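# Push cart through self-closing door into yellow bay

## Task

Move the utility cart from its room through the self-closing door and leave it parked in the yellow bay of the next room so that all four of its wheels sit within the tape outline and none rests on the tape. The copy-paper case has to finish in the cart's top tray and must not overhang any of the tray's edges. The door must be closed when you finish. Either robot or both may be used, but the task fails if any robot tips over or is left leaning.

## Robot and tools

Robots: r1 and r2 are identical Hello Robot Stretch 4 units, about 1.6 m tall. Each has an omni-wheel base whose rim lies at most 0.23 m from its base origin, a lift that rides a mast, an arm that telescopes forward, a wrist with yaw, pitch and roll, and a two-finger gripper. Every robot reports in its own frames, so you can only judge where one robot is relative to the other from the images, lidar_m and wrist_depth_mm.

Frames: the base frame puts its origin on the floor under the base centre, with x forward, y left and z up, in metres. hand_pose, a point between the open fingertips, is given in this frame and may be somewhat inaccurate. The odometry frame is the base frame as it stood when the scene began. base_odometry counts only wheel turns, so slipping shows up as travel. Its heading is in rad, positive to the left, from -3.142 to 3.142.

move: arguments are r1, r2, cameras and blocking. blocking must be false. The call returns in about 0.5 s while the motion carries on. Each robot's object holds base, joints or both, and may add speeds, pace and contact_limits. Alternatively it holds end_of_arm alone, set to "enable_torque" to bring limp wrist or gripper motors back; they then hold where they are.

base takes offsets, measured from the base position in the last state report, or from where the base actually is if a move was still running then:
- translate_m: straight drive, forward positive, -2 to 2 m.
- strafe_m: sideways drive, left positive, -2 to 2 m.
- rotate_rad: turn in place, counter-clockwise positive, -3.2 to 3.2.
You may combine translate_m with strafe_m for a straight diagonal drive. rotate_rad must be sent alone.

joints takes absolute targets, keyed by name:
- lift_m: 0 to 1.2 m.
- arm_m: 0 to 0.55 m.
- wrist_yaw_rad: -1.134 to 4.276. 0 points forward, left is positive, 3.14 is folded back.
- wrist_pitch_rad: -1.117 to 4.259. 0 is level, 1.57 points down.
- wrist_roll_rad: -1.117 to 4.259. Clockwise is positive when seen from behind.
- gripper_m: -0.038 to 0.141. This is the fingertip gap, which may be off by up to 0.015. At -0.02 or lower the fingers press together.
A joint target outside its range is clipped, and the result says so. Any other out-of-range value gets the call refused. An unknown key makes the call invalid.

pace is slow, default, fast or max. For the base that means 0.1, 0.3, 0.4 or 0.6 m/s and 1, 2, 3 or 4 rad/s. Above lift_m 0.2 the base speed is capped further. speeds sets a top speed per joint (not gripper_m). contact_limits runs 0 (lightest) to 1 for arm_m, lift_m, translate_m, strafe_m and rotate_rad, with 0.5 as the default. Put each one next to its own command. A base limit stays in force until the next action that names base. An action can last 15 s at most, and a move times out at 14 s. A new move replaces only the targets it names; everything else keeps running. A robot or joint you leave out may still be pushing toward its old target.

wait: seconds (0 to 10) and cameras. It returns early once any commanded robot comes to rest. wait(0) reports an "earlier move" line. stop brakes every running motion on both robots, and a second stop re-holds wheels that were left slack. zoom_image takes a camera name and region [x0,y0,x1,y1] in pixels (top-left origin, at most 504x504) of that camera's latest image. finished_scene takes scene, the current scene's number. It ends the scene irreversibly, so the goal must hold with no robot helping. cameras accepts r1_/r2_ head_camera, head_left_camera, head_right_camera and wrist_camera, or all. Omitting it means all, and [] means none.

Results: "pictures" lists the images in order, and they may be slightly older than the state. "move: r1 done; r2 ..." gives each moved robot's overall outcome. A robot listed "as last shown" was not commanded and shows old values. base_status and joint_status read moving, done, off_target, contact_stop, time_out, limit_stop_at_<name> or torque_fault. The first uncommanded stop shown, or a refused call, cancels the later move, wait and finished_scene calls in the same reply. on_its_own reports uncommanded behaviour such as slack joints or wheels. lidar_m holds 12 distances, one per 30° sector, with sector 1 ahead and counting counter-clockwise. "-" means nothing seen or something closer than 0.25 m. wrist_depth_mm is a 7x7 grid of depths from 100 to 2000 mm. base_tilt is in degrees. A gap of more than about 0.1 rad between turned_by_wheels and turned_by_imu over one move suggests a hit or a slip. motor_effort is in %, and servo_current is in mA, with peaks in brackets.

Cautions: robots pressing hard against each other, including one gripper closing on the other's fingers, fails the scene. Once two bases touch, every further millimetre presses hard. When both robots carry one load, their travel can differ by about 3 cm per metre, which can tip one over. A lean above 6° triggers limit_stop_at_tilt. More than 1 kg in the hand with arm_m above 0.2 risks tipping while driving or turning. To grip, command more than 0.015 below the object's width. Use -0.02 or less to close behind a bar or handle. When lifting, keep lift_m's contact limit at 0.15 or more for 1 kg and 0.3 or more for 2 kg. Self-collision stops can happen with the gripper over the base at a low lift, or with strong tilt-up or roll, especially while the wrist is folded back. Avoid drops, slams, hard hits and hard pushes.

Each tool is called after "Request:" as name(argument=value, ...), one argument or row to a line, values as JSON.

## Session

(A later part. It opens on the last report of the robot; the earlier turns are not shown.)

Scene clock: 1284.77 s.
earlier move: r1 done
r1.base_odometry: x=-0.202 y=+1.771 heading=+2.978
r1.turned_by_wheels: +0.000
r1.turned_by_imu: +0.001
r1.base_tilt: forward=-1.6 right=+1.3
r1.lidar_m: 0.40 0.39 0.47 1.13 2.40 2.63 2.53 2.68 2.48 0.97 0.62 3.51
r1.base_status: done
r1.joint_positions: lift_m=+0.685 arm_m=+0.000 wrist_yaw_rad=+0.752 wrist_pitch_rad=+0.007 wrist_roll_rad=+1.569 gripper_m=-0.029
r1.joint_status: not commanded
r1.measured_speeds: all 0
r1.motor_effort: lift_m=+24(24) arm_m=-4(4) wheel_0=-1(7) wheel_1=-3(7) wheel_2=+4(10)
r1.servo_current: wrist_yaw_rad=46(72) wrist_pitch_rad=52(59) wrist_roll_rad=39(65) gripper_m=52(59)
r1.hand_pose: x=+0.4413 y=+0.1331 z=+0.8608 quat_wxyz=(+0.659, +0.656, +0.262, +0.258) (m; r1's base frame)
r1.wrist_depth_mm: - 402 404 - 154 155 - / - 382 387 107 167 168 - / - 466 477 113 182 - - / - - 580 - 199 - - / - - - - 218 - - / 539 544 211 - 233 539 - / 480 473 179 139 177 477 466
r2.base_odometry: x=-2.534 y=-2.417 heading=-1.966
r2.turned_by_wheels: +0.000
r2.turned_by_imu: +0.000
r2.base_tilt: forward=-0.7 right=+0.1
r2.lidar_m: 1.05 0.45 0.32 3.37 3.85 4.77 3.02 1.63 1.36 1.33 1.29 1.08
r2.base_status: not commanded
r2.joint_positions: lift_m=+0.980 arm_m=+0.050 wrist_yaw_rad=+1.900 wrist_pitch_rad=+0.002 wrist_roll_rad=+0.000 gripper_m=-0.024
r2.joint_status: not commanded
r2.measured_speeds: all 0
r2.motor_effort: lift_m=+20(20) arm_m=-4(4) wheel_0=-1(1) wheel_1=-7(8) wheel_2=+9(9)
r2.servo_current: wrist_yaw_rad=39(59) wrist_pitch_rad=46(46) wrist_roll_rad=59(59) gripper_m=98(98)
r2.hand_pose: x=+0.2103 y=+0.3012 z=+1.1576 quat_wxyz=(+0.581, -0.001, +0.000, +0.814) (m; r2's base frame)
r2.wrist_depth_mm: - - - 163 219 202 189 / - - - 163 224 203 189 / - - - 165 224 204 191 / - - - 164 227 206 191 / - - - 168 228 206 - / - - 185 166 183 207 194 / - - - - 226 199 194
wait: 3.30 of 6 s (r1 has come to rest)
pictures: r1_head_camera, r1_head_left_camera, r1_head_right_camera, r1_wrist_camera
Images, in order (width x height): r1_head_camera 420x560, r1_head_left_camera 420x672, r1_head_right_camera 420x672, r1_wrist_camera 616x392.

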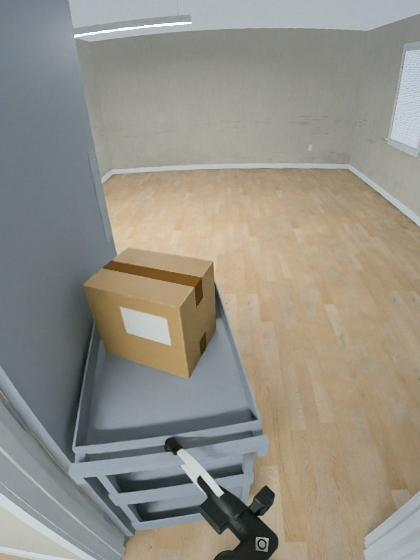

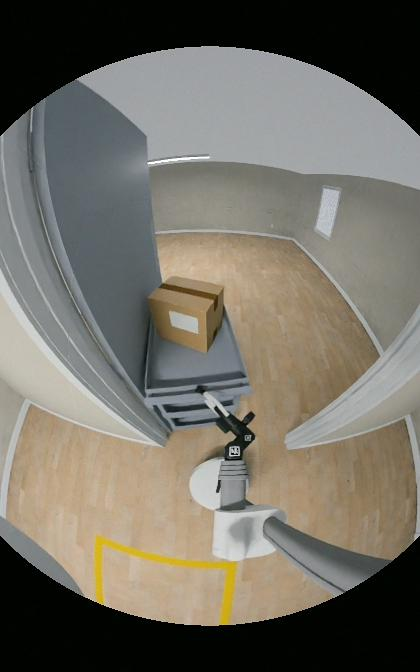

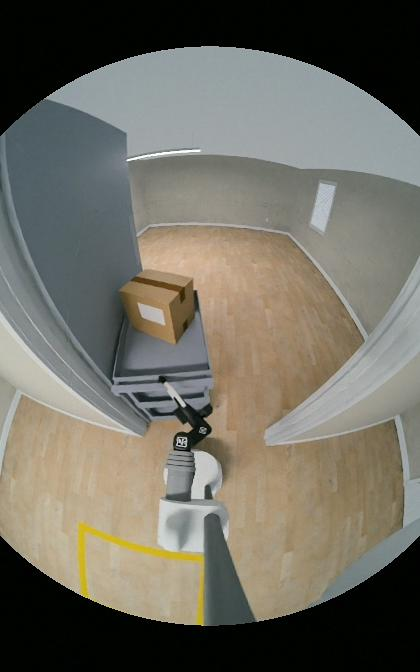

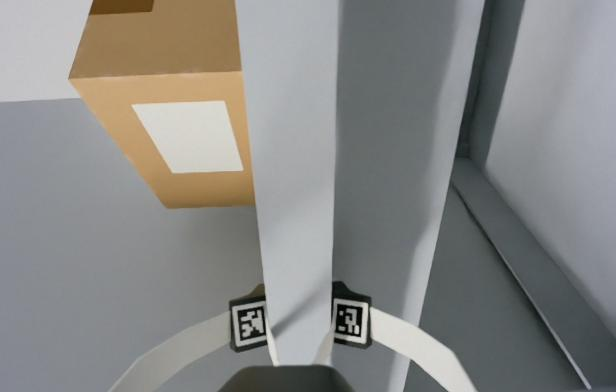

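Request:
move(
  r1={"base":{"translate_m":-0.13,"strafe_m":-0.1},"pace":"slow"},
  blocking=false,
  cameras=[],
)

Request:
wait(
  seconds=6,
  cameras=["r1_head_left_camera","r1_head_right_camera","r1_wrist_camera","r1_head_camera"],
)

Scene clock: 1302.57 s.
move: r1 moving
r1.base_odometry: x=-0.190 y=+1.777 heading=+2.979
r1.turned_by_wheels: +0.001
r1.turned_by_imu: +0.000
r1.base_tilt: forward=-1.6 right=+1.3
r1.lidar_m: 0.40 0.39 0.50 1.19 2.42 2.60 2.52 2.67 2.48 1.04 0.59 3.49
r1.base_status: translate_m moving; strafe_m moving
r1.joint_positions: lift_m=+0.685 arm_m=+0.000 wrist_yaw_rad=+0.752 wrist_pitch_rad=+0.007 wrist_roll_rad=+1.569 gripper_m=-0.029
r1.joint_status: not commanded
r1.measured_speeds: translate_m=-0.043 strafe_m=-0.031 rotate_rad=-0.003 lift_m=+0.000 arm_m=+0.000 wrist_yaw_rad=+0.000 wrist_pitch_rad=+0.000 wrist_roll_rad=+0.000
r1.motor_effort: lift_m=+24(24) arm_m=-4(4) wheel_0=+7(8) wheel_1=-5(9) wheel_2=+9(10)
r1.servo_current: wrist_yaw_rad=59(65) wrist_pitch_rad=46(59) wrist_roll_rad=46(59) gripper_m=52(59)
r1.hand_pose: x=+0.4413 y=+0.1331 z=+0.8608 quat_wxyz=(+0.659, +0.656, +0.262, +0.258) (m; r1's base frame)
r1.wrist_depth_mm: - 404 404 - 155 156 - / - 384 387 107 167 169 - / - 466 473 113 182 - - / - - 597 - 198 - - / - - - - 220 - - / 554 554 211 - 231 539 - / 488 480 179 139 178 484 469
r2: as last shown
r2.base_tilt: forward=-0.7 right=+0.0
r2.lidar_m: 1.02 0.45 0.30 3.40 3.86 4.75 3.01 1.60 1.37 1.35 1.28 1.08
r2.motor_effort: lift_m=+19(20) arm_m=-4(4) wheel_0=+0(1) wheel_1=-7(8) wheel_2=+8(9)
r2.servo_current: wrist_yaw_rad=52(59) wrist_pitch_rad=39(46) wrist_roll_rad=52(52) gripper_m=91(98)
r2.wrist_depth_mm: - - - 163 219 202 188 / - - - 163 224 203 190 / - - - 165 225 205 190 / - - - 164 225 205 191 / - - - 168 227 206 - / - - 186 167 182 207 193 / - - - - 226 199 195
pictures: none
No camera images: "cameras" was empty.

Scene clock: 1304.90 s.
earlier move: r1 done
r1.base_odometry: x=-0.058 y=+1.848 heading=+2.979
r1.turned_by_wheels: +0.000
r1.turned_by_imu: +0.000
r1.base_tilt: forward=-1.6 right=+1.3
r1.lidar_m: 0.43 0.40 0.44 1.62 2.51 2.48 2.40 2.53 2.39 1.43 0.58 0.66
r1.base_status: done
r1.joint_positions: lift_m=+0.685 arm_m=+0.000 wrist_yaw_rad=+0.752 wrist_pitch_rad=+0.007 wrist_roll_rad=+1.569 gripper_m=-0.029
r1.joint_status: not commanded
r1.measured_speeds: all 0
r1.motor_effort: lift_m=+24(24) arm_m=-4(4) wheel_0=+7(10) wheel_1=-1(9) wheel_2=+3(10)
r1.servo_current: wrist_yaw_rad=52(65) wrist_pitch_rad=52(59) wrist_roll_rad=52(72) gripper_m=59(65)
r1.hand_pose: x=+0.4413 y=+0.1331 z=+0.8608 quat_wxyz=(+0.659, +0.656, +0.262, +0.258) (m; r1's base frame)
r1.wrist_depth_mm: - 473 459 114 171 171 - / - 415 415 121 181 - - / - 433 439 - 192 - - / - 530 535 - 204 - - / - - 647 - 221 - - / - - 181 - 232 - - / 549 549 178 143 178 128 -
r2.base_odometry: x=-2.534 y=-2.417 heading=-1.966
r2.turned_by_wheels: +0.000
r2.turned_by_imu: +0.000
r2.base_tilt: forward=-0.7 right=+0.0
r2.lidar_m: 1.03 0.46 0.34 3.38 3.84 4.75 3.01 1.64 1.36 1.35 1.30 1.09
r2.base_status: not commanded
r2.joint_positions: lift_m=+0.980 arm_m=+0.050 wrist_yaw_rad=+1.900 wrist_pitch_rad=+0.002 wrist_roll_rad=+0.000 gripper_m=-0.024
r2.joint_status: not commanded
r2.measured_speeds: all 0
r2.motor_effort: lift_m=+19(20) arm_m=-3(4) wheel_0=-1(1) wheel_1=-7(8) wheel_2=+9(9)
r2.servo_current: wrist_yaw_rad=59(65) wrist_pitch_rad=52(52) wrist_roll_rad=39(59) gripper_m=91(104)
r2.hand_pose: x=+0.2103 y=+0.3012 z=+1.1576 quat_wxyz=(+0.581, -0.001, +0.000, +0.814) (m; r2's base frame)
r2.wrist_depth_mm: - - - 162 220 202 189 / - - - 164 224 202 190 / - - - 165 224 204 191 / - - - 164 226 205 191 / - - - 167 228 206 - / - - 186 166 182 207 194 / - - - - 226 200 194
wait: 2.33 of 6 s (r1 has come to rest)
pictures: r1_head_camera, r1_head_left_camera, r1_head_right_camera, r1_wrist_camera
Images, in order (width x height): r1_head_camera 420x560, r1_head_left_camera 420x672, r1_head_right_camera 420x672, r1_wrist_camera 616x392.

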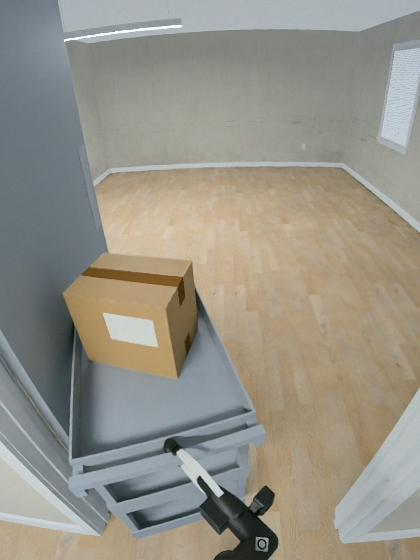

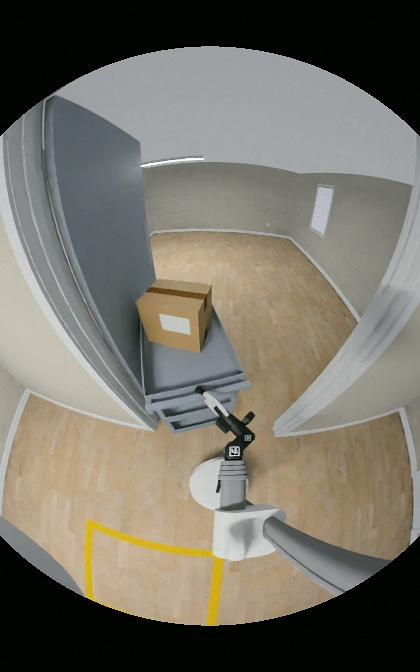

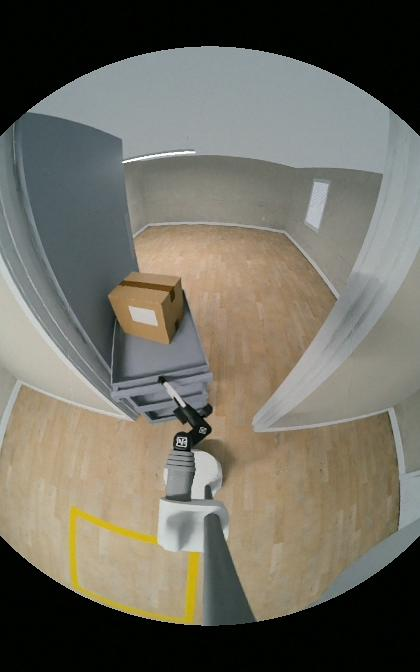

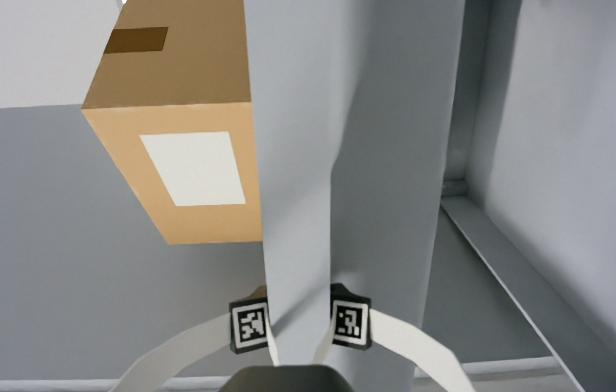

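Request:
move(
  r1={"base":{"translate_m":-0.3,"strafe_m":-0.08},"pace":"slow"},
  blocking=false,
  cameras=[],
)

Request:
wait(
  seconds=6,
  cameras=["r1_head_left_camera","r1_head_right_camera","r1_wrist_camera","r1_head_camera"],
)

Scene clock: 1323.17 s.
move: r1 moving
r1.base_odometry: x=-0.045 y=+1.850 heading=+2.979
r1.turned_by_wheels: +0.000
r1.turned_by_imu: -0.001
r1.base_tilt: forward=-1.6 right=+1.2
r1.lidar_m: 0.41 0.40 0.44 1.70 2.52 2.46 2.38 2.52 2.39 1.49 0.58 0.63
r1.base_status: translate_m moving; strafe_m moving
r1.joint_positions: lift_m=+0.685 arm_m=+0.000 wrist_yaw_rad=+0.752 wrist_pitch_rad=+0.007 wrist_roll_rad=+1.569 gripper_m=-0.029
r1.joint_status: not commanded
r1.measured_speeds: translate_m=-0.049 strafe_m=-0.013 rotate_rad=-0.004 lift_m=+0.000 arm_m=+0.000 wrist_yaw_rad=+0.000 wrist_pitch_rad=+0.000 wrist_roll_rad=+0.000
r1.motor_effort: lift_m=+24(24) arm_m=-4(4) wheel_0=-3(6) wheel_1=-7(7) wheel_2=+8(9)
r1.servo_current: wrist_yaw_rad=59(59) wrist_pitch_rad=52(59) wrist_roll_rad=39(59) gripper_m=52(59)
r1.hand_pose: x=+0.4413 y=+0.1331 z=+0.8608 quat_wxyz=(+0.659, +0.656, +0.262, +0.258) (m; r1's base frame)
r1.wrist_depth_mm: - 480 473 116 173 173 - / - 418 415 121 182 - - / - 433 439 - 194 - - / - 525 539 - 206 - - / - - 634 - 221 - - / - - 182 167 231 - - / 544 544 178 143 178 - -
r2: as last shown
r2.lidar_m: 1.03 0.45 0.29 3.39 3.84 4.76 3.01 1.65 1.36 1.34 1.30 1.10
r2.motor_effort: lift_m=+20(20) arm_m=-4(4) wheel_0=+0(1) wheel_1=-7(8) wheel_2=+9(9)
r2.servo_current: wrist_yaw_rad=52(52) wrist_pitch_rad=39(46) wrist_roll_rad=46(52) gripper_m=91(98)
r2.wrist_depth_mm: - - - 163 219 202 188 / - - - 163 223 203 190 / - - - 164 224 204 191 / - - - 164 226 206 191 / - - - 167 228 207 - / - - 186 166 182 207 193 / - - - - 226 199 194
pictures: none
No camera images: "cameras" was empty.

Scene clock: 1327.03 s.
earlier move: r1 done
r1.base_odometry: x=+0.251 y=+1.878 heading=+2.978
r1.turned_by_wheels: +0.000
r1.turned_by_imu: -0.002
r1.base_tilt: forward=-1.6 right=+1.2
r1.lidar_m: 0.44 0.38 0.42 2.48 2.61 2.19 2.10 2.22 2.33 2.24 0.95 0.76
r1.base_status: done
r1.joint_positions: lift_m=+0.685 arm_m=+0.000 wrist_yaw_rad=+0.750 wrist_pitch_rad=+0.007 wrist_roll_rad=+1.569 gripper_m=-0.029
r1.joint_status: not commanded
r1.measured_speeds: all 0
r1.motor_effort: lift_m=+24(24) arm_m=-4(4) wheel_0=-5(9) wheel_1=-4(10) wheel_2=+1(9)
r1.servo_current: wrist_yaw_rad=46(65) wrist_pitch_rad=46(59) wrist_roll_rad=46(65) gripper_m=59(59)
r1.hand_pose: x=+0.4415 y=+0.1326 z=+0.8608 quat_wxyz=(+0.660, +0.656, +0.261, +0.257) (m; r1's base frame)
r1.wrist_depth_mm: - - - 189 192 - - / - 512 488 195 200 - - / - 433 433 146 207 - - / - 480 488 154 216 - - / - 554 580 160 225 - - / - - 186 179 231 - - / - 142 164 159 245 - -
r2.base_odometry: x=-2.534 y=-2.417 heading=-1.966
r2.turned_by_wheels: +0.000
r2.turned_by_imu: +0.001
r2.base_tilt: forward=-0.7 right=+0.0
r2.lidar_m: 1.03 0.45 0.28 3.40 3.83 4.72 3.02 1.62 1.35 1.36 1.31 1.07
r2.base_status: not commanded
r2.joint_positions: lift_m=+0.980 arm_m=+0.050 wrist_yaw_rad=+1.900 wrist_pitch_rad=+0.002 wrist_roll_rad=+0.000 gripper_m=-0.024
r2.joint_status: not commanded
r2.measured_speeds: all 0
r2.motor_effort: lift_m=+19(20) arm_m=-4(4) wheel_0=-1(1) wheel_1=-7(8) wheel_2=+9(9)
r2.servo_current: wrist_yaw_rad=39(65) wrist_pitch_rad=46(46) wrist_roll_rad=33(65) gripper_m=91(104)
r2.hand_pose: x=+0.2103 y=+0.3012 z=+1.1576 quat_wxyz=(+0.581, -0.001, +0.000, +0.814) (m; r2's base frame)
r2.wrist_depth_mm: - - - 163 219 201 188 / - - - 163 224 202 190 / - - - 165 224 205 191 / - - - 164 226 205 192 / - - - 167 228 206 - / - - 185 165 182 206 193 / - - - - 226 200 195
wait: 3.87 of 6 s (r1 has come to rest)
pictures: r1_head_camera, r1_head_left_camera, r1_head_right_camera, r1_wrist_camera
Images, in order (width x height): r1_head_camera 420x560, r1_head_left_camera 420x672, r1_head_right_camera 420x672, r1_wrist_camera 616x392.

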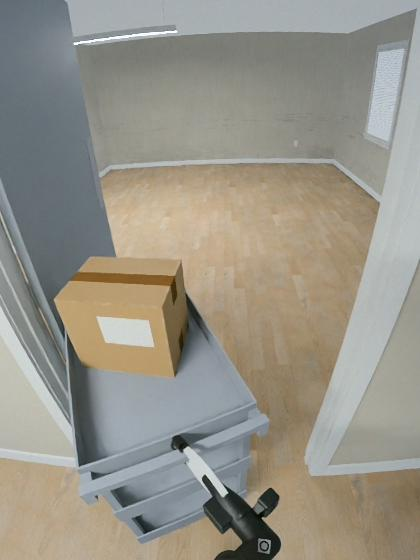

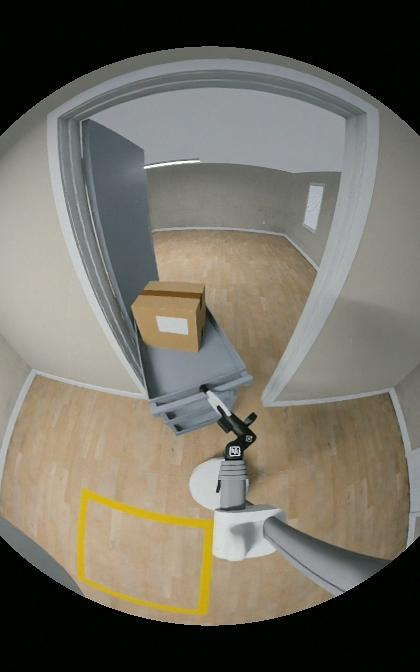

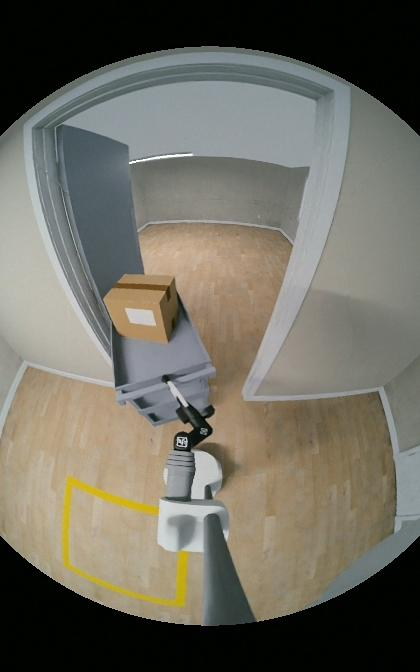

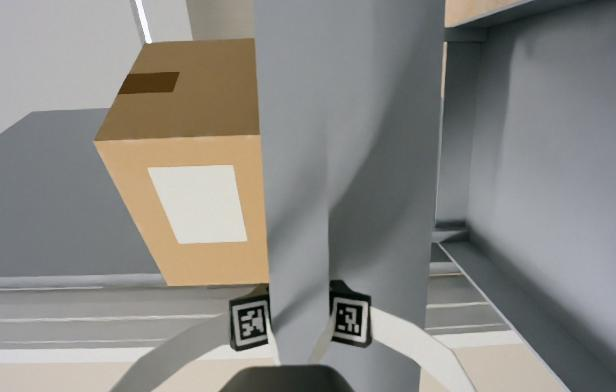

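Request:
zoom_image(
  camera="r1_head_left_camera",
  region=[60, 260, 260, 460],
)

Request:
zoom_image(
  camera="r1_head_camera",
  region=[0, 280, 200, 540],
)

Scaled by 2.520 from the camera's 420x672 image, which has a finer 600x960 frame.

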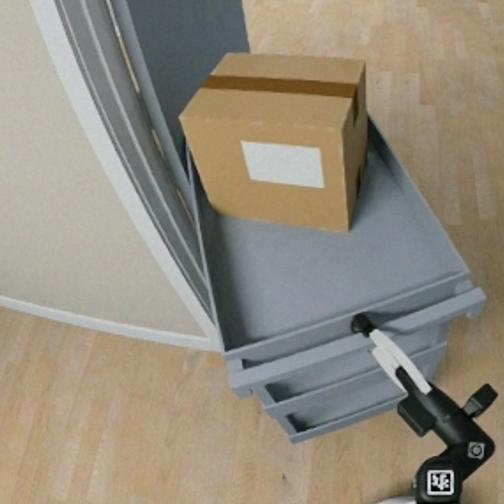

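Scaled by 1.938 from the camera's 420x560 image, which has a finer 600x800 frame.

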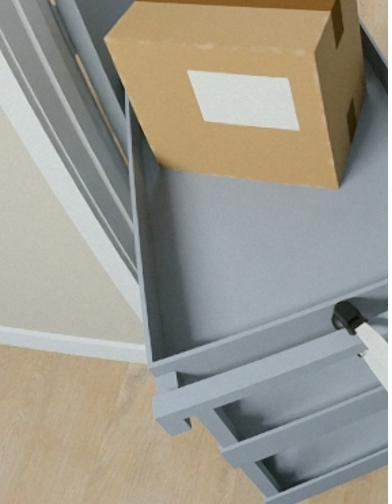

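Request:
move(
  r1={"base":{"translate_m":-0.3,"strafe_m":-0.09},"pace":"slow"},
  blocking=false,
  cameras=[],
)

Request:
wait(
  seconds=6,
  cameras=["r1_head_left_camera","r1_wrist_camera","r1_head_camera"],
)

Scene clock: 1349.20 s.
move: r1 moving
r1.base_odometry: x=+0.264 y=+1.880 heading=+2.978
r1.turned_by_wheels: -0.001
r1.turned_by_imu: -0.001
r1.base_tilt: forward=-1.5 right=+1.3
r1.lidar_m: 0.43 0.37 0.42 2.49 2.59 2.18 2.07 2.22 2.30 2.23 1.00 0.76
r1.base_status: translate_m moving; strafe_m moving
r1.joint_positions: lift_m=+0.685 arm_m=+0.000 wrist_yaw_rad=+0.750 wrist_pitch_rad=+0.007 wrist_roll_rad=+1.569 gripper_m=-0.029
r1.joint_status: not commanded
r1.measured_speeds: translate_m=-0.050 strafe_m=-0.014 rotate_rad=-0.004 lift_m=+0.000 arm_m=+0.000 wrist_yaw_rad=+0.000 wrist_pitch_rad=+0.000 wrist_roll_rad=+0.000
r1.motor_effort: lift_m=+24(24) arm_m=-4(4) wheel_0=-7(7) wheel_1=-5(8) wheel_2=+7(7)
r1.servo_current: wrist_yaw_rad=39(59) wrist_pitch_rad=52(59) wrist_roll_rad=52(52) gripper_m=59(59)
r1.hand_pose: x=+0.4415 y=+0.1326 z=+0.8608 quat_wxyz=(+0.660, +0.656, +0.261, +0.257) (m; r1's base frame)
r1.wrist_depth_mm: - - - 189 192 - - / - 512 496 196 200 - - / - 430 436 147 208 - - / - 480 488 154 216 - - / - 549 585 161 225 - - / 768 778 186 178 232 - - / - - 163 160 244 - -
r2: as last shown
r2.turned_by_imu: +0.000
r2.base_tilt: forward=-0.6 right=+0.1
r2.lidar_m: 1.03 0.46 0.30 3.40 3.85 4.74 3.02 1.61 1.37 1.36 1.29 1.09
r2.motor_effort: lift_m=+19(20) arm_m=-4(4) wheel_0=-1(1) wheel_1=-7(8) wheel_2=+8(9)
r2.servo_current: wrist_yaw_rad=46(59) wrist_pitch_rad=39(46) wrist_roll_rad=52(52) gripper_m=91(98)
r2.wrist_depth_mm: - - - 163 219 201 188 / - - - 163 224 203 189 / - - - 165 225 204 191 / - - - 164 226 205 191 / - - - 167 228 207 - / - - 185 166 182 207 193 / - - - - 226 200 194
pictures: none
No camera images: "cameras" was empty.

Scene clock: 1353.07 s.
earlier move: r1 done
r1.base_odometry: x=+0.562 y=+1.918 heading=+2.978
r1.turned_by_wheels: +0.000
r1.turned_by_imu: -0.001
r1.base_tilt: forward=-1.6 right=+1.3
r1.lidar_m: 0.44 0.36 0.38 2.56 2.51 1.86 1.79 1.91 2.21 2.10 1.36 1.01
r1.base_status: done
r1.joint_positions: lift_m=+0.685 arm_m=+0.000 wrist_yaw_rad=+0.750 wrist_pitch_rad=+0.007 wrist_roll_rad=+1.569 gripper_m=-0.029
r1.joint_status: not commanded
r1.measured_speeds: all 0
r1.motor_effort: lift_m=+24(24) arm_m=-4(4) wheel_0=-4(9) wheel_1=-2(8) wheel_2=+2(8)
r1.servo_current: wrist_yaw_rad=46(72) wrist_pitch_rad=52(59) wrist_roll_rad=46(65) gripper_m=52(59)
r1.hand_pose: x=+0.4415 y=+0.1326 z=+0.8608 quat_wxyz=(+0.660, +0.656, +0.261, +0.257) (m; r1's base frame)
r1.wrist_depth_mm: - - - 147 203 1499 - / - - 554 150 208 - - / - 452 449 155 215 - - / - 466 469 159 220 - - / - 530 539 164 227 - - / - - 597 180 231 - - / - - 164 159 241 128 -
r2.base_odometry: x=-2.534 y=-2.417 heading=-1.966
r2.turned_by_wheels: +0.000
r2.turned_by_imu: +0.001
r2.base_tilt: forward=-0.7 right=+0.0
r2.lidar_m: 1.02 0.45 0.31 3.38 3.84 4.77 3.00 1.63 1.37 1.36 1.31 1.10
r2.base_status: not commanded
r2.joint_positions: lift_m=+0.980 arm_m=+0.050 wrist_yaw_rad=+1.900 wrist_pitch_rad=+0.002 wrist_roll_rad=+0.000 gripper_m=-0.024
r2.joint_status: not commanded
r2.measured_speeds: all 0
r2.motor_effort: lift_m=+20(20) arm_m=-3(4) wheel_0=-1(1) wheel_1=-7(8) wheel_2=+9(9)
r2.servo_current: wrist_yaw_rad=46(59) wrist_pitch_rad=33(52) wrist_roll_rad=46(65) gripper_m=85(104)
r2.hand_pose: x=+0.2103 y=+0.3012 z=+1.1576 quat_wxyz=(+0.581, -0.001, +0.000, +0.814) (m; r2's base frame)
r2.wrist_depth_mm: - - - 163 219 202 188 / - - - 163 224 202 189 / - - - 165 224 204 191 / - - - 164 227 205 191 / - - - 168 226 206 - / - - 186 166 182 207 193 / - - - - 226 200 195
wait: 3.87 of 6 s (r1 has come to rest)
pictures: r1_head_camera, r1_head_left_camera, r1_wrist_camera
Images, in order (width x height): r1_head_camera 420x560, r1_head_left_camera 420x672, r1_wrist_camera 616x392.

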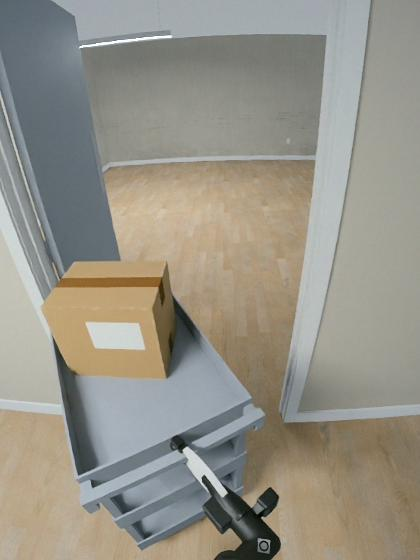

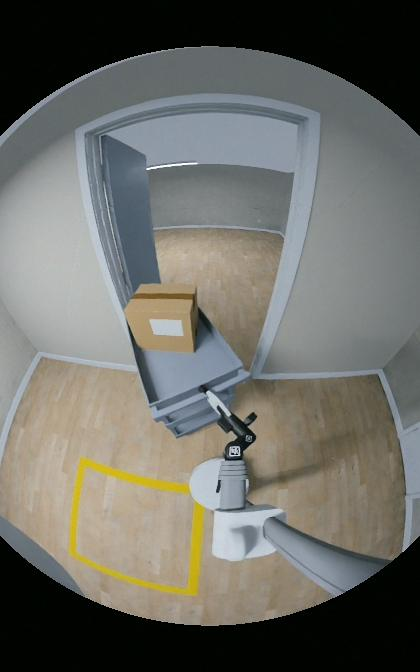

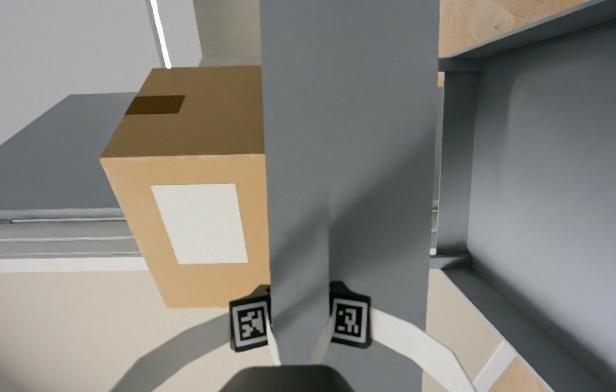

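Request:
move(
  r1={"base":{"translate_m":-0.25,"strafe_m":-0.13},"pace":"slow"},
  blocking=false,
  cameras=[],
)

Request:
wait(
  seconds=6,
  cameras=["r1_head_left_camera","r1_wrist_camera","r1_head_camera"],
)

Scene clock: 1364.33 s.
move: r1 moving
r1.base_odometry: x=+0.575 y=+1.923 heading=+2.978
r1.turned_by_wheels: +0.000
r1.turned_by_imu: +0.000
r1.base_tilt: forward=-1.6 right=+1.3
r1.lidar_m: 0.44 0.38 0.41 2.58 2.54 1.87 1.80 1.88 2.18 2.07 1.38 1.02
r1.base_status: translate_m moving; strafe_m moving
r1.joint_positions: lift_m=+0.685 arm_m=+0.000 wrist_yaw_rad=+0.750 wrist_pitch_rad=+0.007 wrist_roll_rad=+1.569 gripper_m=-0.029
r1.joint_status: not commanded
r1.measured_speeds: translate_m=-0.049 strafe_m=-0.026 rotate_rad=+0.000 lift_m=+0.000 arm_m=+0.000 wrist_yaw_rad=+0.000 wrist_pitch_rad=+0.000 wrist_roll_rad=+0.000
r1.motor_effort: lift_m=+24(24) arm_m=-4(4) wheel_0=-3(5) wheel_1=-6(7) wheel_2=+9(9)
r1.servo_current: wrist_yaw_rad=46(65) wrist_pitch_rad=52(59) wrist_roll_rad=46(52) gripper_m=52(59)
r1.hand_pose: x=+0.4415 y=+0.1326 z=+0.8608 quat_wxyz=(+0.660, +0.656, +0.261, +0.257) (m; r1's base frame)
r1.wrist_depth_mm: - - - 147 202 1618 - / - - 554 151 208 - - / - 449 449 155 213 - - / - 469 469 160 220 - - / - 539 539 163 227 - - / - - 186 180 231 - - / - - 164 158 241 128 -
r2: as last shown
r2.turned_by_imu: +0.000
r2.base_tilt: forward=-0.6 right=+0.1
r2.lidar_m: 1.03 0.44 0.32 3.39 3.87 4.75 3.03 1.60 1.36 1.36 1.26 1.08
r2.motor_effort: lift_m=+19(20) arm_m=-4(4) wheel_0=-1(1) wheel_1=-7(8) wheel_2=+8(9)
r2.servo_current: wrist_yaw_rad=46(52) wrist_pitch_rad=39(39) wrist_roll_rad=39(52) gripper_m=91(98)
r2.wrist_depth_mm: - - - 162 218 201 189 / - - - 163 223 202 190 / - - - 165 225 204 191 / - - - 163 226 206 191 / - - - 168 228 206 - / - - 186 166 182 206 194 / - - - - 227 200 195
pictures: none
No camera images: "cameras" was empty.

Scene clock: 1367.83 s.
earlier move: r1 done
r1.base_odometry: x=+0.829 y=+2.006 heading=+2.978
r1.turned_by_wheels: +0.000
r1.turned_by_imu: -0.001
r1.base_tilt: forward=-1.6 right=+1.2
r1.lidar_m: 0.45 0.36 0.35 2.71 2.23 1.62 1.56 1.63 2.07 1.99 1.72 1.26
r1.base_status: done
r1.joint_positions: lift_m=+0.685 arm_m=+0.000 wrist_yaw_rad=+0.752 wrist_pitch_rad=+0.007 wrist_roll_rad=+1.569 gripper_m=-0.029
r1.joint_status: not commanded
r1.measured_speeds: all 0
r1.motor_effort: lift_m=+24(24) arm_m=-4(4) wheel_0=-1(5) wheel_1=-1(8) wheel_2=+2(10)
r1.servo_current: wrist_yaw_rad=46(72) wrist_pitch_rad=52(59) wrist_roll_rad=59(72) gripper_m=52(59)
r1.hand_pose: x=+0.4413 y=+0.1331 z=+0.8608 quat_wxyz=(+0.659, +0.656, +0.262, +0.258) (m; r1's base frame)
r1.wrist_depth_mm: - - - 214 216 1576 1160 / - - - 219 220 778 - / - 517 512 221 222 - - / - 449 455 166 227 - - / - 500 512 167 230 - - / - - 549 184 233 - - / - - 177 158 236 - -
r2.base_odometry: x=-2.534 y=-2.417 heading=-1.966
r2.turned_by_wheels: +0.000
r2.turned_by_imu: +0.000
r2.base_tilt: forward=-0.7 right=+0.0
r2.lidar_m: 1.06 0.45 0.33 3.38 3.83 4.74 3.01 1.62 1.36 1.36 1.30 1.09
r2.base_status: not commanded
r2.joint_positions: lift_m=+0.980 arm_m=+0.050 wrist_yaw_rad=+1.900 wrist_pitch_rad=+0.002 wrist_roll_rad=+0.000 gripper_m=-0.024
r2.joint_status: not commanded
r2.measured_speeds: all 0
r2.motor_effort: lift_m=+19(20) arm_m=-3(4) wheel_0=+0(1) wheel_1=-7(8) wheel_2=+9(9)
r2.servo_current: wrist_yaw_rad=39(65) wrist_pitch_rad=39(46) wrist_roll_rad=52(59) gripper_m=91(104)
r2.hand_pose: x=+0.2103 y=+0.3012 z=+1.1576 quat_wxyz=(+0.581, -0.001, +0.000, +0.814) (m; r2's base frame)
r2.wrist_depth_mm: - - - 163 219 202 188 / - - - 163 224 202 190 / - - - 165 225 205 190 / - - - 164 227 206 192 / - - - 167 228 206 - / - - 186 166 182 207 193 / - - - - 226 199 195
wait: 3.50 of 6 s (r1 has come to rest)
pictures: r1_head_camera, r1_head_left_camera, r1_wrist_camera
Images, in order (width x height): r1_head_camera 420x560, r1_head_left_camera 420x672, r1_wrist_camera 616x392.

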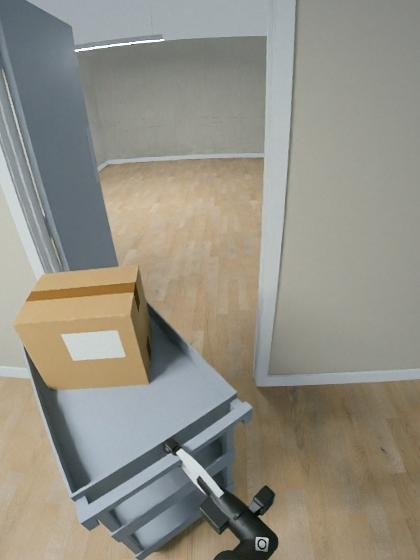

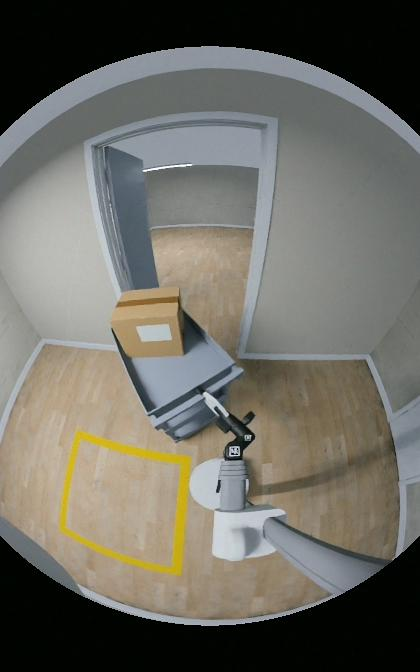

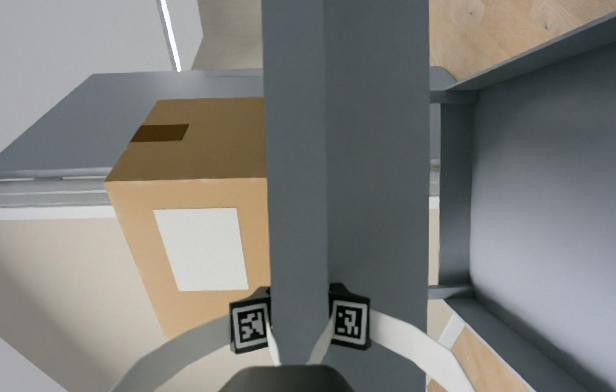

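Request:
move(
  r1={"base":{"translate_m":-0.1,"strafe_m":0.25},"joints":{"wrist_yaw_rad":0.52},"speeds":{"wrist_yaw_rad":0.09},"pace":"slow"},
  blocking=false,
  cameras=[],
)

Request:
wait(
  seconds=6,
  cameras=["r1_head_left_camera","r1_wrist_camera","r1_head_camera"],
)

Scene clock: 1384.80 s.
move: r1 moving
r1.base_odometry: x=+0.832 y=+1.994 heading=+2.978
r1.turned_by_wheels: +0.000
r1.turned_by_imu: +0.000
r1.base_tilt: forward=-1.6 right=+1.3
r1.lidar_m: 0.43 0.36 0.37 2.68 2.20 1.62 1.54 1.64 2.09 2.00 1.71 1.24
r1.base_status: translate_m moving; strafe_m moving
r1.joint_positions: lift_m=+0.685 arm_m=+0.000 wrist_yaw_rad=+0.719 wrist_pitch_rad=+0.007 wrist_roll_rad=+1.569 gripper_m=-0.029
r1.joint_status: wrist_yaw_rad moving
r1.measured_speeds: translate_m=-0.018 strafe_m=+0.046 rotate_rad=-0.002 lift_m=+0.000 arm_m=+0.000 wrist_yaw_rad=-0.119 wrist_pitch_rad=+0.000 wrist_roll_rad=+0.000
r1.motor_effort: lift_m=+24(24) arm_m=-4(4) wheel_0=-6(7) wheel_1=+7(7) wheel_2=+3(4)
r1.servo_current: wrist_yaw_rad=46(91) wrist_pitch_rad=59(59) wrist_roll_rad=39(59) gripper_m=52(59)
r1.hand_pose: x=+0.4454 y=+0.1243 z=+0.8608 quat_wxyz=(+0.663, +0.660, +0.251, +0.247) (m; r1's base frame)
r1.wrist_depth_mm: - - - 220 220 1708 1182 / - - - 222 224 1618 - / - 512 535 166 225 - - / - 455 459 167 228 - - / - 500 504 168 230 - - / - 559 535 183 232 - - / - - 177 158 235 - -
r2: as last shown
r2.base_tilt: forward=-0.7 right=+0.1
r2.lidar_m: 1.03 0.45 0.31 3.39 3.86 4.75 2.98 1.62 1.38 1.36 1.30 1.08
r2.motor_effort: lift_m=+19(20) arm_m=-4(4) wheel_0=-1(1) wheel_1=-7(8) wheel_2=+9(9)
r2.servo_current: wrist_yaw_rad=52(52) wrist_pitch_rad=39(46) wrist_roll_rad=46(52) gripper_m=85(98)
r2.wrist_depth_mm: - - - 163 218 201 188 / - - - 164 223 202 190 / - - - 165 226 204 190 / - - - 164 226 204 191 / - - - 168 228 206 - / - - 186 166 182 207 193 / - - - - 227 200 194
pictures: none
No camera images: "cameras" was empty.

Scene clock: 1388.27 s.
earlier move: r1 done
r1.base_odometry: x=+0.887 y=+1.743 heading=+2.978
r1.turned_by_wheels: +0.000
r1.turned_by_imu: +0.000
r1.base_tilt: forward=-1.6 right=+1.3
r1.lidar_m: 0.44 0.37 1.93 2.45 2.06 1.52 1.44 1.52 2.14 2.24 1.87 0.49
r1.base_status: done
r1.joint_positions: lift_m=+0.685 arm_m=+0.000 wrist_yaw_rad=+0.517 wrist_pitch_rad=+0.007 wrist_roll_rad=+1.569 gripper_m=-0.029
r1.joint_status: all done
r1.measured_speeds: all 0
r1.motor_effort: lift_m=+24(24) arm_m=+4(4) wheel_0=-5(13) wheel_1=+2(7) wheel_2=+0(4)
r1.servo_current: wrist_yaw_rad=52(91) wrist_pitch_rad=46(59) wrist_roll_rad=26(65) gripper_m=52(59)
r1.hand_pose: x=+0.4648 y=+0.0667 z=+0.8608 quat_wxyz=(+0.685, +0.682, +0.183, +0.179) (m; r1's base frame)
r1.wrist_depth_mm: - - - 216 218 1661 1182 / - - - 218 220 809 - / - 564 508 221 224 - - / - 452 459 165 226 - - / - 504 508 167 229 - - / - - 544 180 232 - - / - 135 158 149 236 - -
r2.base_odometry: x=-2.534 y=-2.417 heading=-1.966
r2.turned_by_wheels: +0.000
r2.turned_by_imu: +0.000
r2.base_tilt: forward=-0.7 right=+0.0
r2.lidar_m: 1.04 0.43 0.30 3.39 3.84 4.75 3.02 1.63 1.35 1.36 1.28 1.10
r2.base_status: not commanded
r2.joint_positions: lift_m=+0.980 arm_m=+0.050 wrist_yaw_rad=+1.900 wrist_pitch_rad=+0.002 wrist_roll_rad=+0.000 gripper_m=-0.024
r2.joint_status: not commanded
r2.measured_speeds: all 0
r2.motor_effort: lift_m=+19(20) arm_m=-4(4) wheel_0=-1(1) wheel_1=-7(8) wheel_2=+9(9)
r2.servo_current: wrist_yaw_rad=52(59) wrist_pitch_rad=46(46) wrist_roll_rad=65(65) gripper_m=91(98)
r2.hand_pose: x=+0.2103 y=+0.3012 z=+1.1576 quat_wxyz=(+0.581, -0.001, +0.000, +0.814) (m; r2's base frame)
r2.wrist_depth_mm: - - - 163 220 201 188 / - - - 164 223 202 190 / - - - 165 225 204 190 / - - - 163 226 205 192 / - - - 168 228 206 - / - - 186 166 183 207 193 / - - - - 227 200 194
wait: 3.47 of 6 s (r1 has come to rest)
pictures: r1_head_camera, r1_head_left_camera, r1_wrist_camera
Images, in order (width x height): r1_head_camera 420x560, r1_head_left_camera 420x672, r1_wrist_camera 616x392.

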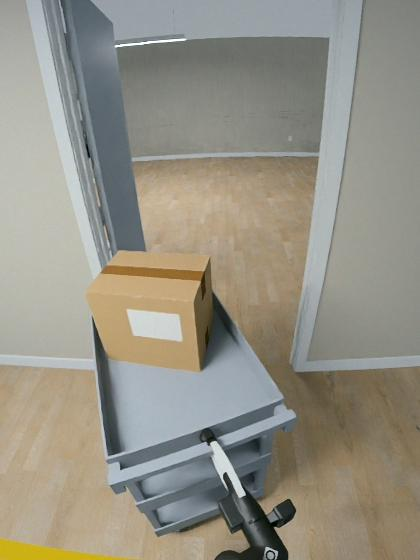

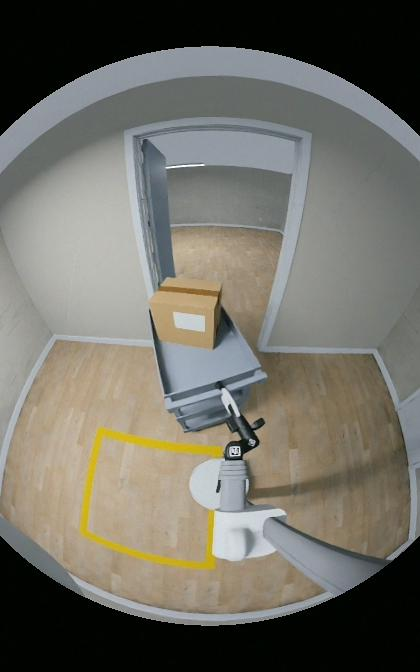

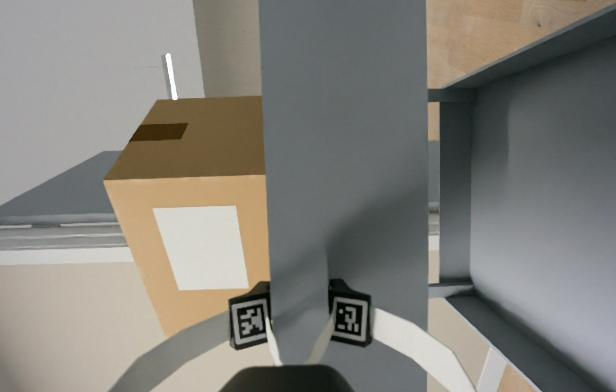

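Request:
move(
  r1={"base":{"translate_m":-0.12,"strafe_m":0.35},"joints":{"wrist_yaw_rad":0.25},"speeds":{"wrist_yaw_rad":0.07},"pace":"slow"},
  blocking=false,
  cameras=[],
)

Request:
wait(
  seconds=6,
  cameras=["r1_head_left_camera","r1_head_right_camera","r1_head_camera"],
)

Scene clock: 1392.63 s.
move: r1 moving
r1.base_odometry: x=+0.889 y=+1.731 heading=+2.977
r1.turned_by_wheels: +0.000
r1.turned_by_imu: +0.000
r1.base_tilt: forward=-1.6 right=+1.3
r1.lidar_m: 0.39 0.37 1.90 2.44 2.07 1.52 1.44 1.52 2.16 2.25 1.88 0.50
r1.base_status: translate_m moving; strafe_m moving
r1.joint_positions: lift_m=+0.685 arm_m=+0.000 wrist_yaw_rad=+0.488 wrist_pitch_rad=+0.007 wrist_roll_rad=+1.569 gripper_m=-0.029
r1.joint_status: wrist_yaw_rad moving
r1.measured_speeds: translate_m=-0.017 strafe_m=+0.047 rotate_rad=+0.000 lift_m=+0.000 arm_m=+0.000 wrist_yaw_rad=-0.073 wrist_pitch_rad=+0.000 wrist_roll_rad=+0.000
r1.motor_effort: lift_m=+24(24) arm_m=+4(4) wheel_0=-9(11) wheel_1=+6(7) wheel_2=+0(2)
r1.servo_current: wrist_yaw_rad=46(78) wrist_pitch_rad=46(59) wrist_roll_rad=52(78) gripper_m=59(59)
r1.hand_pose: x=+0.4666 y=+0.0581 z=+0.8608 quat_wxyz=(+0.687, +0.685, +0.173, +0.169) (m; r1's base frame)
r1.wrist_depth_mm: - - - 220 220 1708 1182 / - - - 220 223 1661 - / - - 521 166 225 - - / - 452 455 167 229 - - / - 504 504 169 231 - - / - 569 544 181 231 - - / - 134 158 158 236 - -
r2: as last shown
r2.lidar_m: 1.05 0.42 0.31 3.38 3.84 4.72 2.97 1.62 1.37 1.36 1.30 1.08
r2.motor_effort: lift_m=+19(20) arm_m=-4(4) wheel_0=-1(1) wheel_1=-7(7) wheel_2=+9(9)
r2.servo_current: wrist_yaw_rad=46(46) wrist_pitch_rad=39(46) wrist_roll_rad=39(52) gripper_m=91(98)
r2.wrist_depth_mm: - - - 163 218 201 188 / - - - 163 224 202 190 / - - - 165 225 204 190 / - - - 164 226 205 191 / - - - 168 228 207 - / - - 186 166 182 206 193 / - - - - 225 200 195
pictures: none
No camera images: "cameras" was empty.

Scene clock: 1397.10 s.
earlier move: r1 done
r1.base_odometry: x=+0.948 y=+1.378 heading=+2.977
r1.turned_by_wheels: +0.000
r1.turned_by_imu: +0.000
r1.base_tilt: forward=-1.6 right=+1.3
r1.lidar_m: 0.41 0.42 2.09 2.10 1.88 1.37 1.34 1.41 1.98 2.58 2.02 0.42
r1.base_status: done
r1.joint_positions: lift_m=+0.685 arm_m=+0.000 wrist_yaw_rad=+0.251 wrist_pitch_rad=+0.007 wrist_roll_rad=+1.569 gripper_m=-0.029
r1.joint_status: all done
r1.measured_speeds: all 0
r1.motor_effort: lift_m=+24(24) arm_m=+4(4) wheel_0=-5(12) wheel_1=+3(7) wheel_2=+1(5)
r1.servo_current: wrist_yaw_rad=52(78) wrist_pitch_rad=46(59) wrist_roll_rad=46(78) gripper_m=59(59)
r1.hand_pose: x=+0.4720 y=-0.0131 z=+0.8608 quat_wxyz=(+0.703, +0.700, +0.091, +0.086) (m; r1's base frame)
r1.wrist_depth_mm: - - - 189 193 - - / - 512 492 144 200 - - / - 433 436 148 208 - - / - 500 492 154 216 - - / - 549 574 160 226 - - / - - 181 178 231 - - / - 135 157 158 244 - -
r2.base_odometry: x=-2.534 y=-2.417 heading=-1.966
r2.turned_by_wheels: +0.000
r2.turned_by_imu: +0.001
r2.base_tilt: forward=-0.6 right=+0.0
r2.lidar_m: 1.03 0.41 0.33 3.40 3.85 4.76 3.04 1.61 1.37 1.37 1.30 1.08
r2.base_status: not commanded
r2.joint_positions: lift_m=+0.980 arm_m=+0.050 wrist_yaw_rad=+1.900 wrist_pitch_rad=+0.002 wrist_roll_rad=+0.000 gripper_m=-0.024
r2.joint_status: not commanded
r2.measured_speeds: all 0
r2.motor_effort: lift_m=+19(20) arm_m=-3(4) wheel_0=-1(1) wheel_1=-7(8) wheel_2=+8(9)
r2.servo_current: wrist_yaw_rad=46(59) wrist_pitch_rad=39(46) wrist_roll_rad=46(59) gripper_m=98(98)
r2.hand_pose: x=+0.2103 y=+0.3012 z=+1.1576 quat_wxyz=(+0.581, -0.001, +0.000, +0.814) (m; r2's base frame)
r2.wrist_depth_mm: - - - 163 218 201 189 / - - - 163 224 202 190 / - - - 165 225 204 191 / - - - 164 225 205 192 / - - - 167 228 207 - / - - 186 166 182 206 193 / - - - - 226 200 195
wait: 4.47 of 6 s (r1 has come to rest)
pictures: r1_head_camera, r1_head_left_camera, r1_head_right_camera
Images, in order (width x height): r1_head_camera 420x560, r1_head_left_camera 420x672, r1_head_right_camera 420x672.

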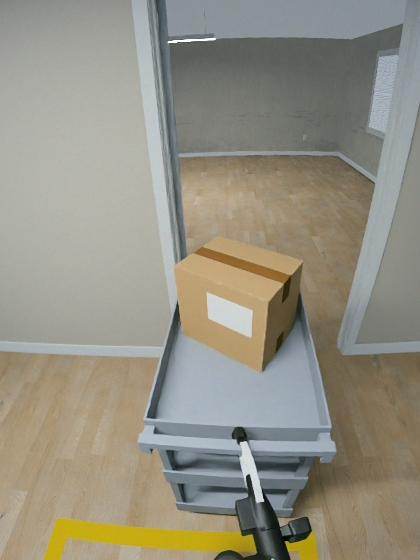

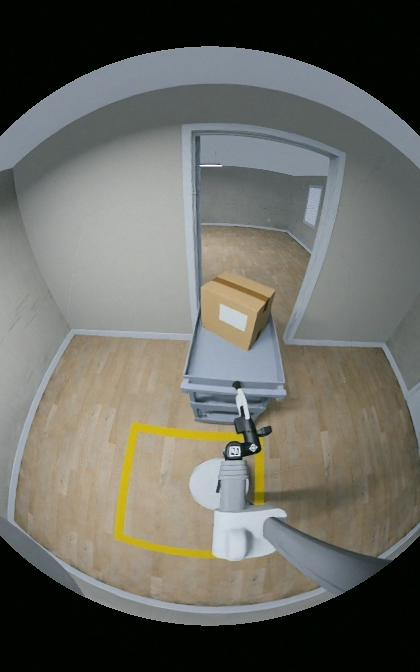

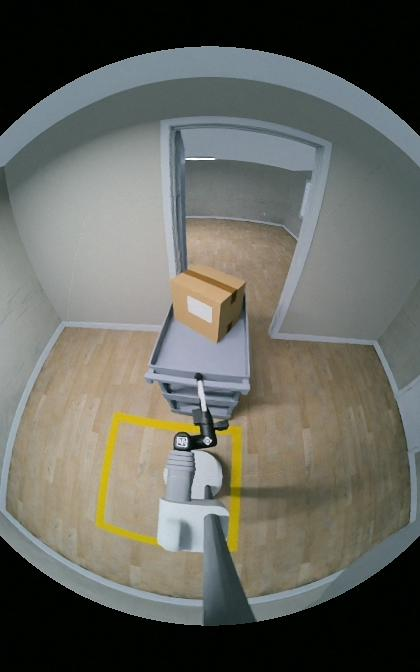

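Request:
move(
  r1={"base":{"translate_m":-0.2,"strafe_m":0.18},"joints":{"wrist_yaw_rad":0.15},"speeds":{"wrist_yaw_rad":0.05},"pace":"slow"},
  blocking=false,
  cameras=[],
)

Request:
wait(
  seconds=6,
  cameras=["r1_head_left_camera","r1_head_right_camera","r1_head_camera"],
)

Scene clock: 1412.00 s.
move: r1 moving
r1.base_odometry: x=+0.956 y=+1.368 heading=+2.978
r1.turned_by_wheels: +0.000
r1.turned_by_imu: +0.000
r1.base_tilt: forward=-1.6 right=+1.3
r1.lidar_m: 0.40 0.43 2.10 2.10 1.88 1.38 1.32 1.39 1.95 2.58 2.05 0.42
r1.base_status: translate_m moving; strafe_m moving
r1.joint_positions: lift_m=+0.685 arm_m=+0.000 wrist_yaw_rad=+0.231 wrist_pitch_rad=+0.007 wrist_roll_rad=+1.569 gripper_m=-0.029
r1.joint_status: wrist_yaw_rad moving
r1.measured_speeds: translate_m=-0.038 strafe_m=+0.034 rotate_rad=+0.001 lift_m=+0.000 arm_m=+0.000 wrist_yaw_rad=-0.050 wrist_pitch_rad=+0.000 wrist_roll_rad=+0.000
r1.motor_effort: lift_m=+24(24) arm_m=+0(4) wheel_0=-9(10) wheel_1=+1(3) wheel_2=+8(8)
r1.servo_current: wrist_yaw_rad=33(59) wrist_pitch_rad=46(59) wrist_roll_rad=46(52) gripper_m=52(59)
r1.hand_pose: x=+0.4716 y=-0.0191 z=+0.8608 quat_wxyz=(+0.703, +0.701, +0.084, +0.079) (m; r1's base frame)
r1.wrist_depth_mm: - - - 187 192 - - / - 521 484 143 200 - - / - 433 433 146 208 - - / - 496 488 154 216 - - / - 559 580 160 226 - - / - - 181 178 231 - - / - - 157 174 245 - -
r2: as last shown
r2.turned_by_imu: +0.000
r2.base_tilt: forward=-0.7 right=+0.0
r2.lidar_m: 1.04 0.46 0.33 3.37 3.88 4.74 3.01 1.63 1.36 1.37 1.31 1.08
r2.motor_effort: lift_m=+20(20) arm_m=-4(4) wheel_0=-1(1) wheel_1=-7(8) wheel_2=+8(9)
r2.servo_current: wrist_yaw_rad=46(59) wrist_pitch_rad=39(46) wrist_roll_rad=33(65) gripper_m=98(98)
r2.wrist_depth_mm: - - - 163 219 201 189 / - - - 163 223 202 189 / - - - 165 225 204 191 / - - - 163 225 205 191 / - - - 168 228 206 - / - - 186 166 182 207 193 / - - - - 227 200 194
pictures: none
No camera images: "cameras" was empty.

Scene clock: 1415.43 s.
earlier move: r1 done
r1.base_odometry: x=+1.116 y=+1.168 heading=+2.978
r1.turned_by_wheels: +0.000
r1.turned_by_imu: +0.001
r1.base_tilt: forward=-1.6 right=+1.3
r1.lidar_m: 0.41 0.46 2.03 1.93 1.61 1.18 1.12 1.19 1.69 2.75 2.31 0.38
r1.base_status: done
r1.joint_positions: lift_m=+0.685 arm_m=+0.000 wrist_yaw_rad=+0.153 wrist_pitch_rad=+0.007 wrist_roll_rad=+1.569 gripper_m=-0.029
r1.joint_status: all done
r1.measured_speeds: all 0
r1.motor_effort: lift_m=+24(24) arm_m=-4(4) wheel_0=-4(10) wheel_1=+1(4) wheel_2=+3(11)
r1.servo_current: wrist_yaw_rad=33(85) wrist_pitch_rad=46(59) wrist_roll_rad=59(72) gripper_m=52(65)
r1.hand_pose: x=+0.4692 y=-0.0425 z=+0.8608 quat_wxyz=(+0.706, +0.704, +0.056, +0.052) (m; r1's base frame)
r1.wrist_depth_mm: - 535 504 122 180 - - / - 436 433 - 189 - - / - 433 436 - 200 - - / - 517 521 - 211 - - / - - 603 155 223 - - / - - 181 168 231 1464 - / - - 157 145 179 - 1281
r2.base_odometry: x=-2.534 y=-2.417 heading=-1.966
r2.turned_by_wheels: +0.000
r2.turned_by_imu: +0.000
r2.base_tilt: forward=-0.7 right=+0.0
r2.lidar_m: 1.02 0.46 0.31 3.39 3.83 4.75 3.01 1.64 1.37 1.36 1.28 1.09
r2.base_status: not commanded
r2.joint_positions: lift_m=+0.980 arm_m=+0.050 wrist_yaw_rad=+1.900 wrist_pitch_rad=+0.002 wrist_roll_rad=+0.000 gripper_m=-0.024
r2.joint_status: not commanded
r2.measured_speeds: all 0
r2.motor_effort: lift_m=+19(20) arm_m=-3(4) wheel_0=-1(1) wheel_1=-7(8) wheel_2=+9(9)
r2.servo_current: wrist_yaw_rad=46(59) wrist_pitch_rad=46(46) wrist_roll_rad=52(72) gripper_m=98(104)
r2.hand_pose: x=+0.2103 y=+0.3012 z=+1.1576 quat_wxyz=(+0.581, -0.001, +0.000, +0.814) (m; r2's base frame)
r2.wrist_depth_mm: - - - 163 220 201 188 / - - - 163 224 202 190 / - - - 165 224 204 191 / - - - 163 225 204 191 / - - - 167 227 206 - / - - 186 166 182 207 194 / - - - - 226 199 194
wait: 3.43 of 6 s (r1 has come to rest)
pictures: r1_head_camera, r1_head_left_camera, r1_head_right_camera
Images, in order (width x height): r1_head_camera 420x560, r1_head_left_camera 420x672, r1_head_right_camera 420x672.

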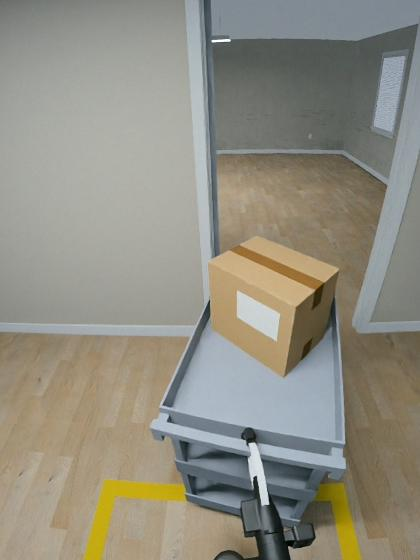

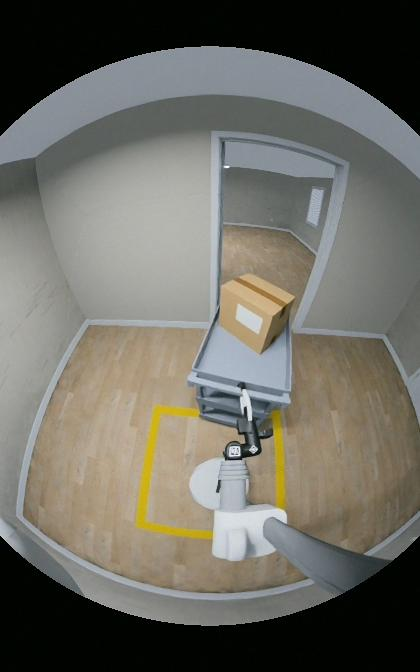

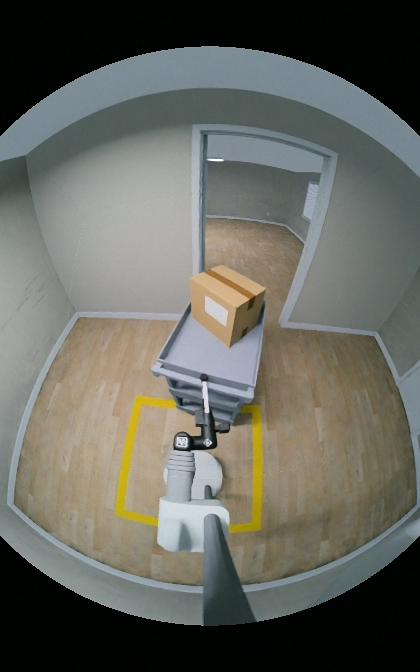

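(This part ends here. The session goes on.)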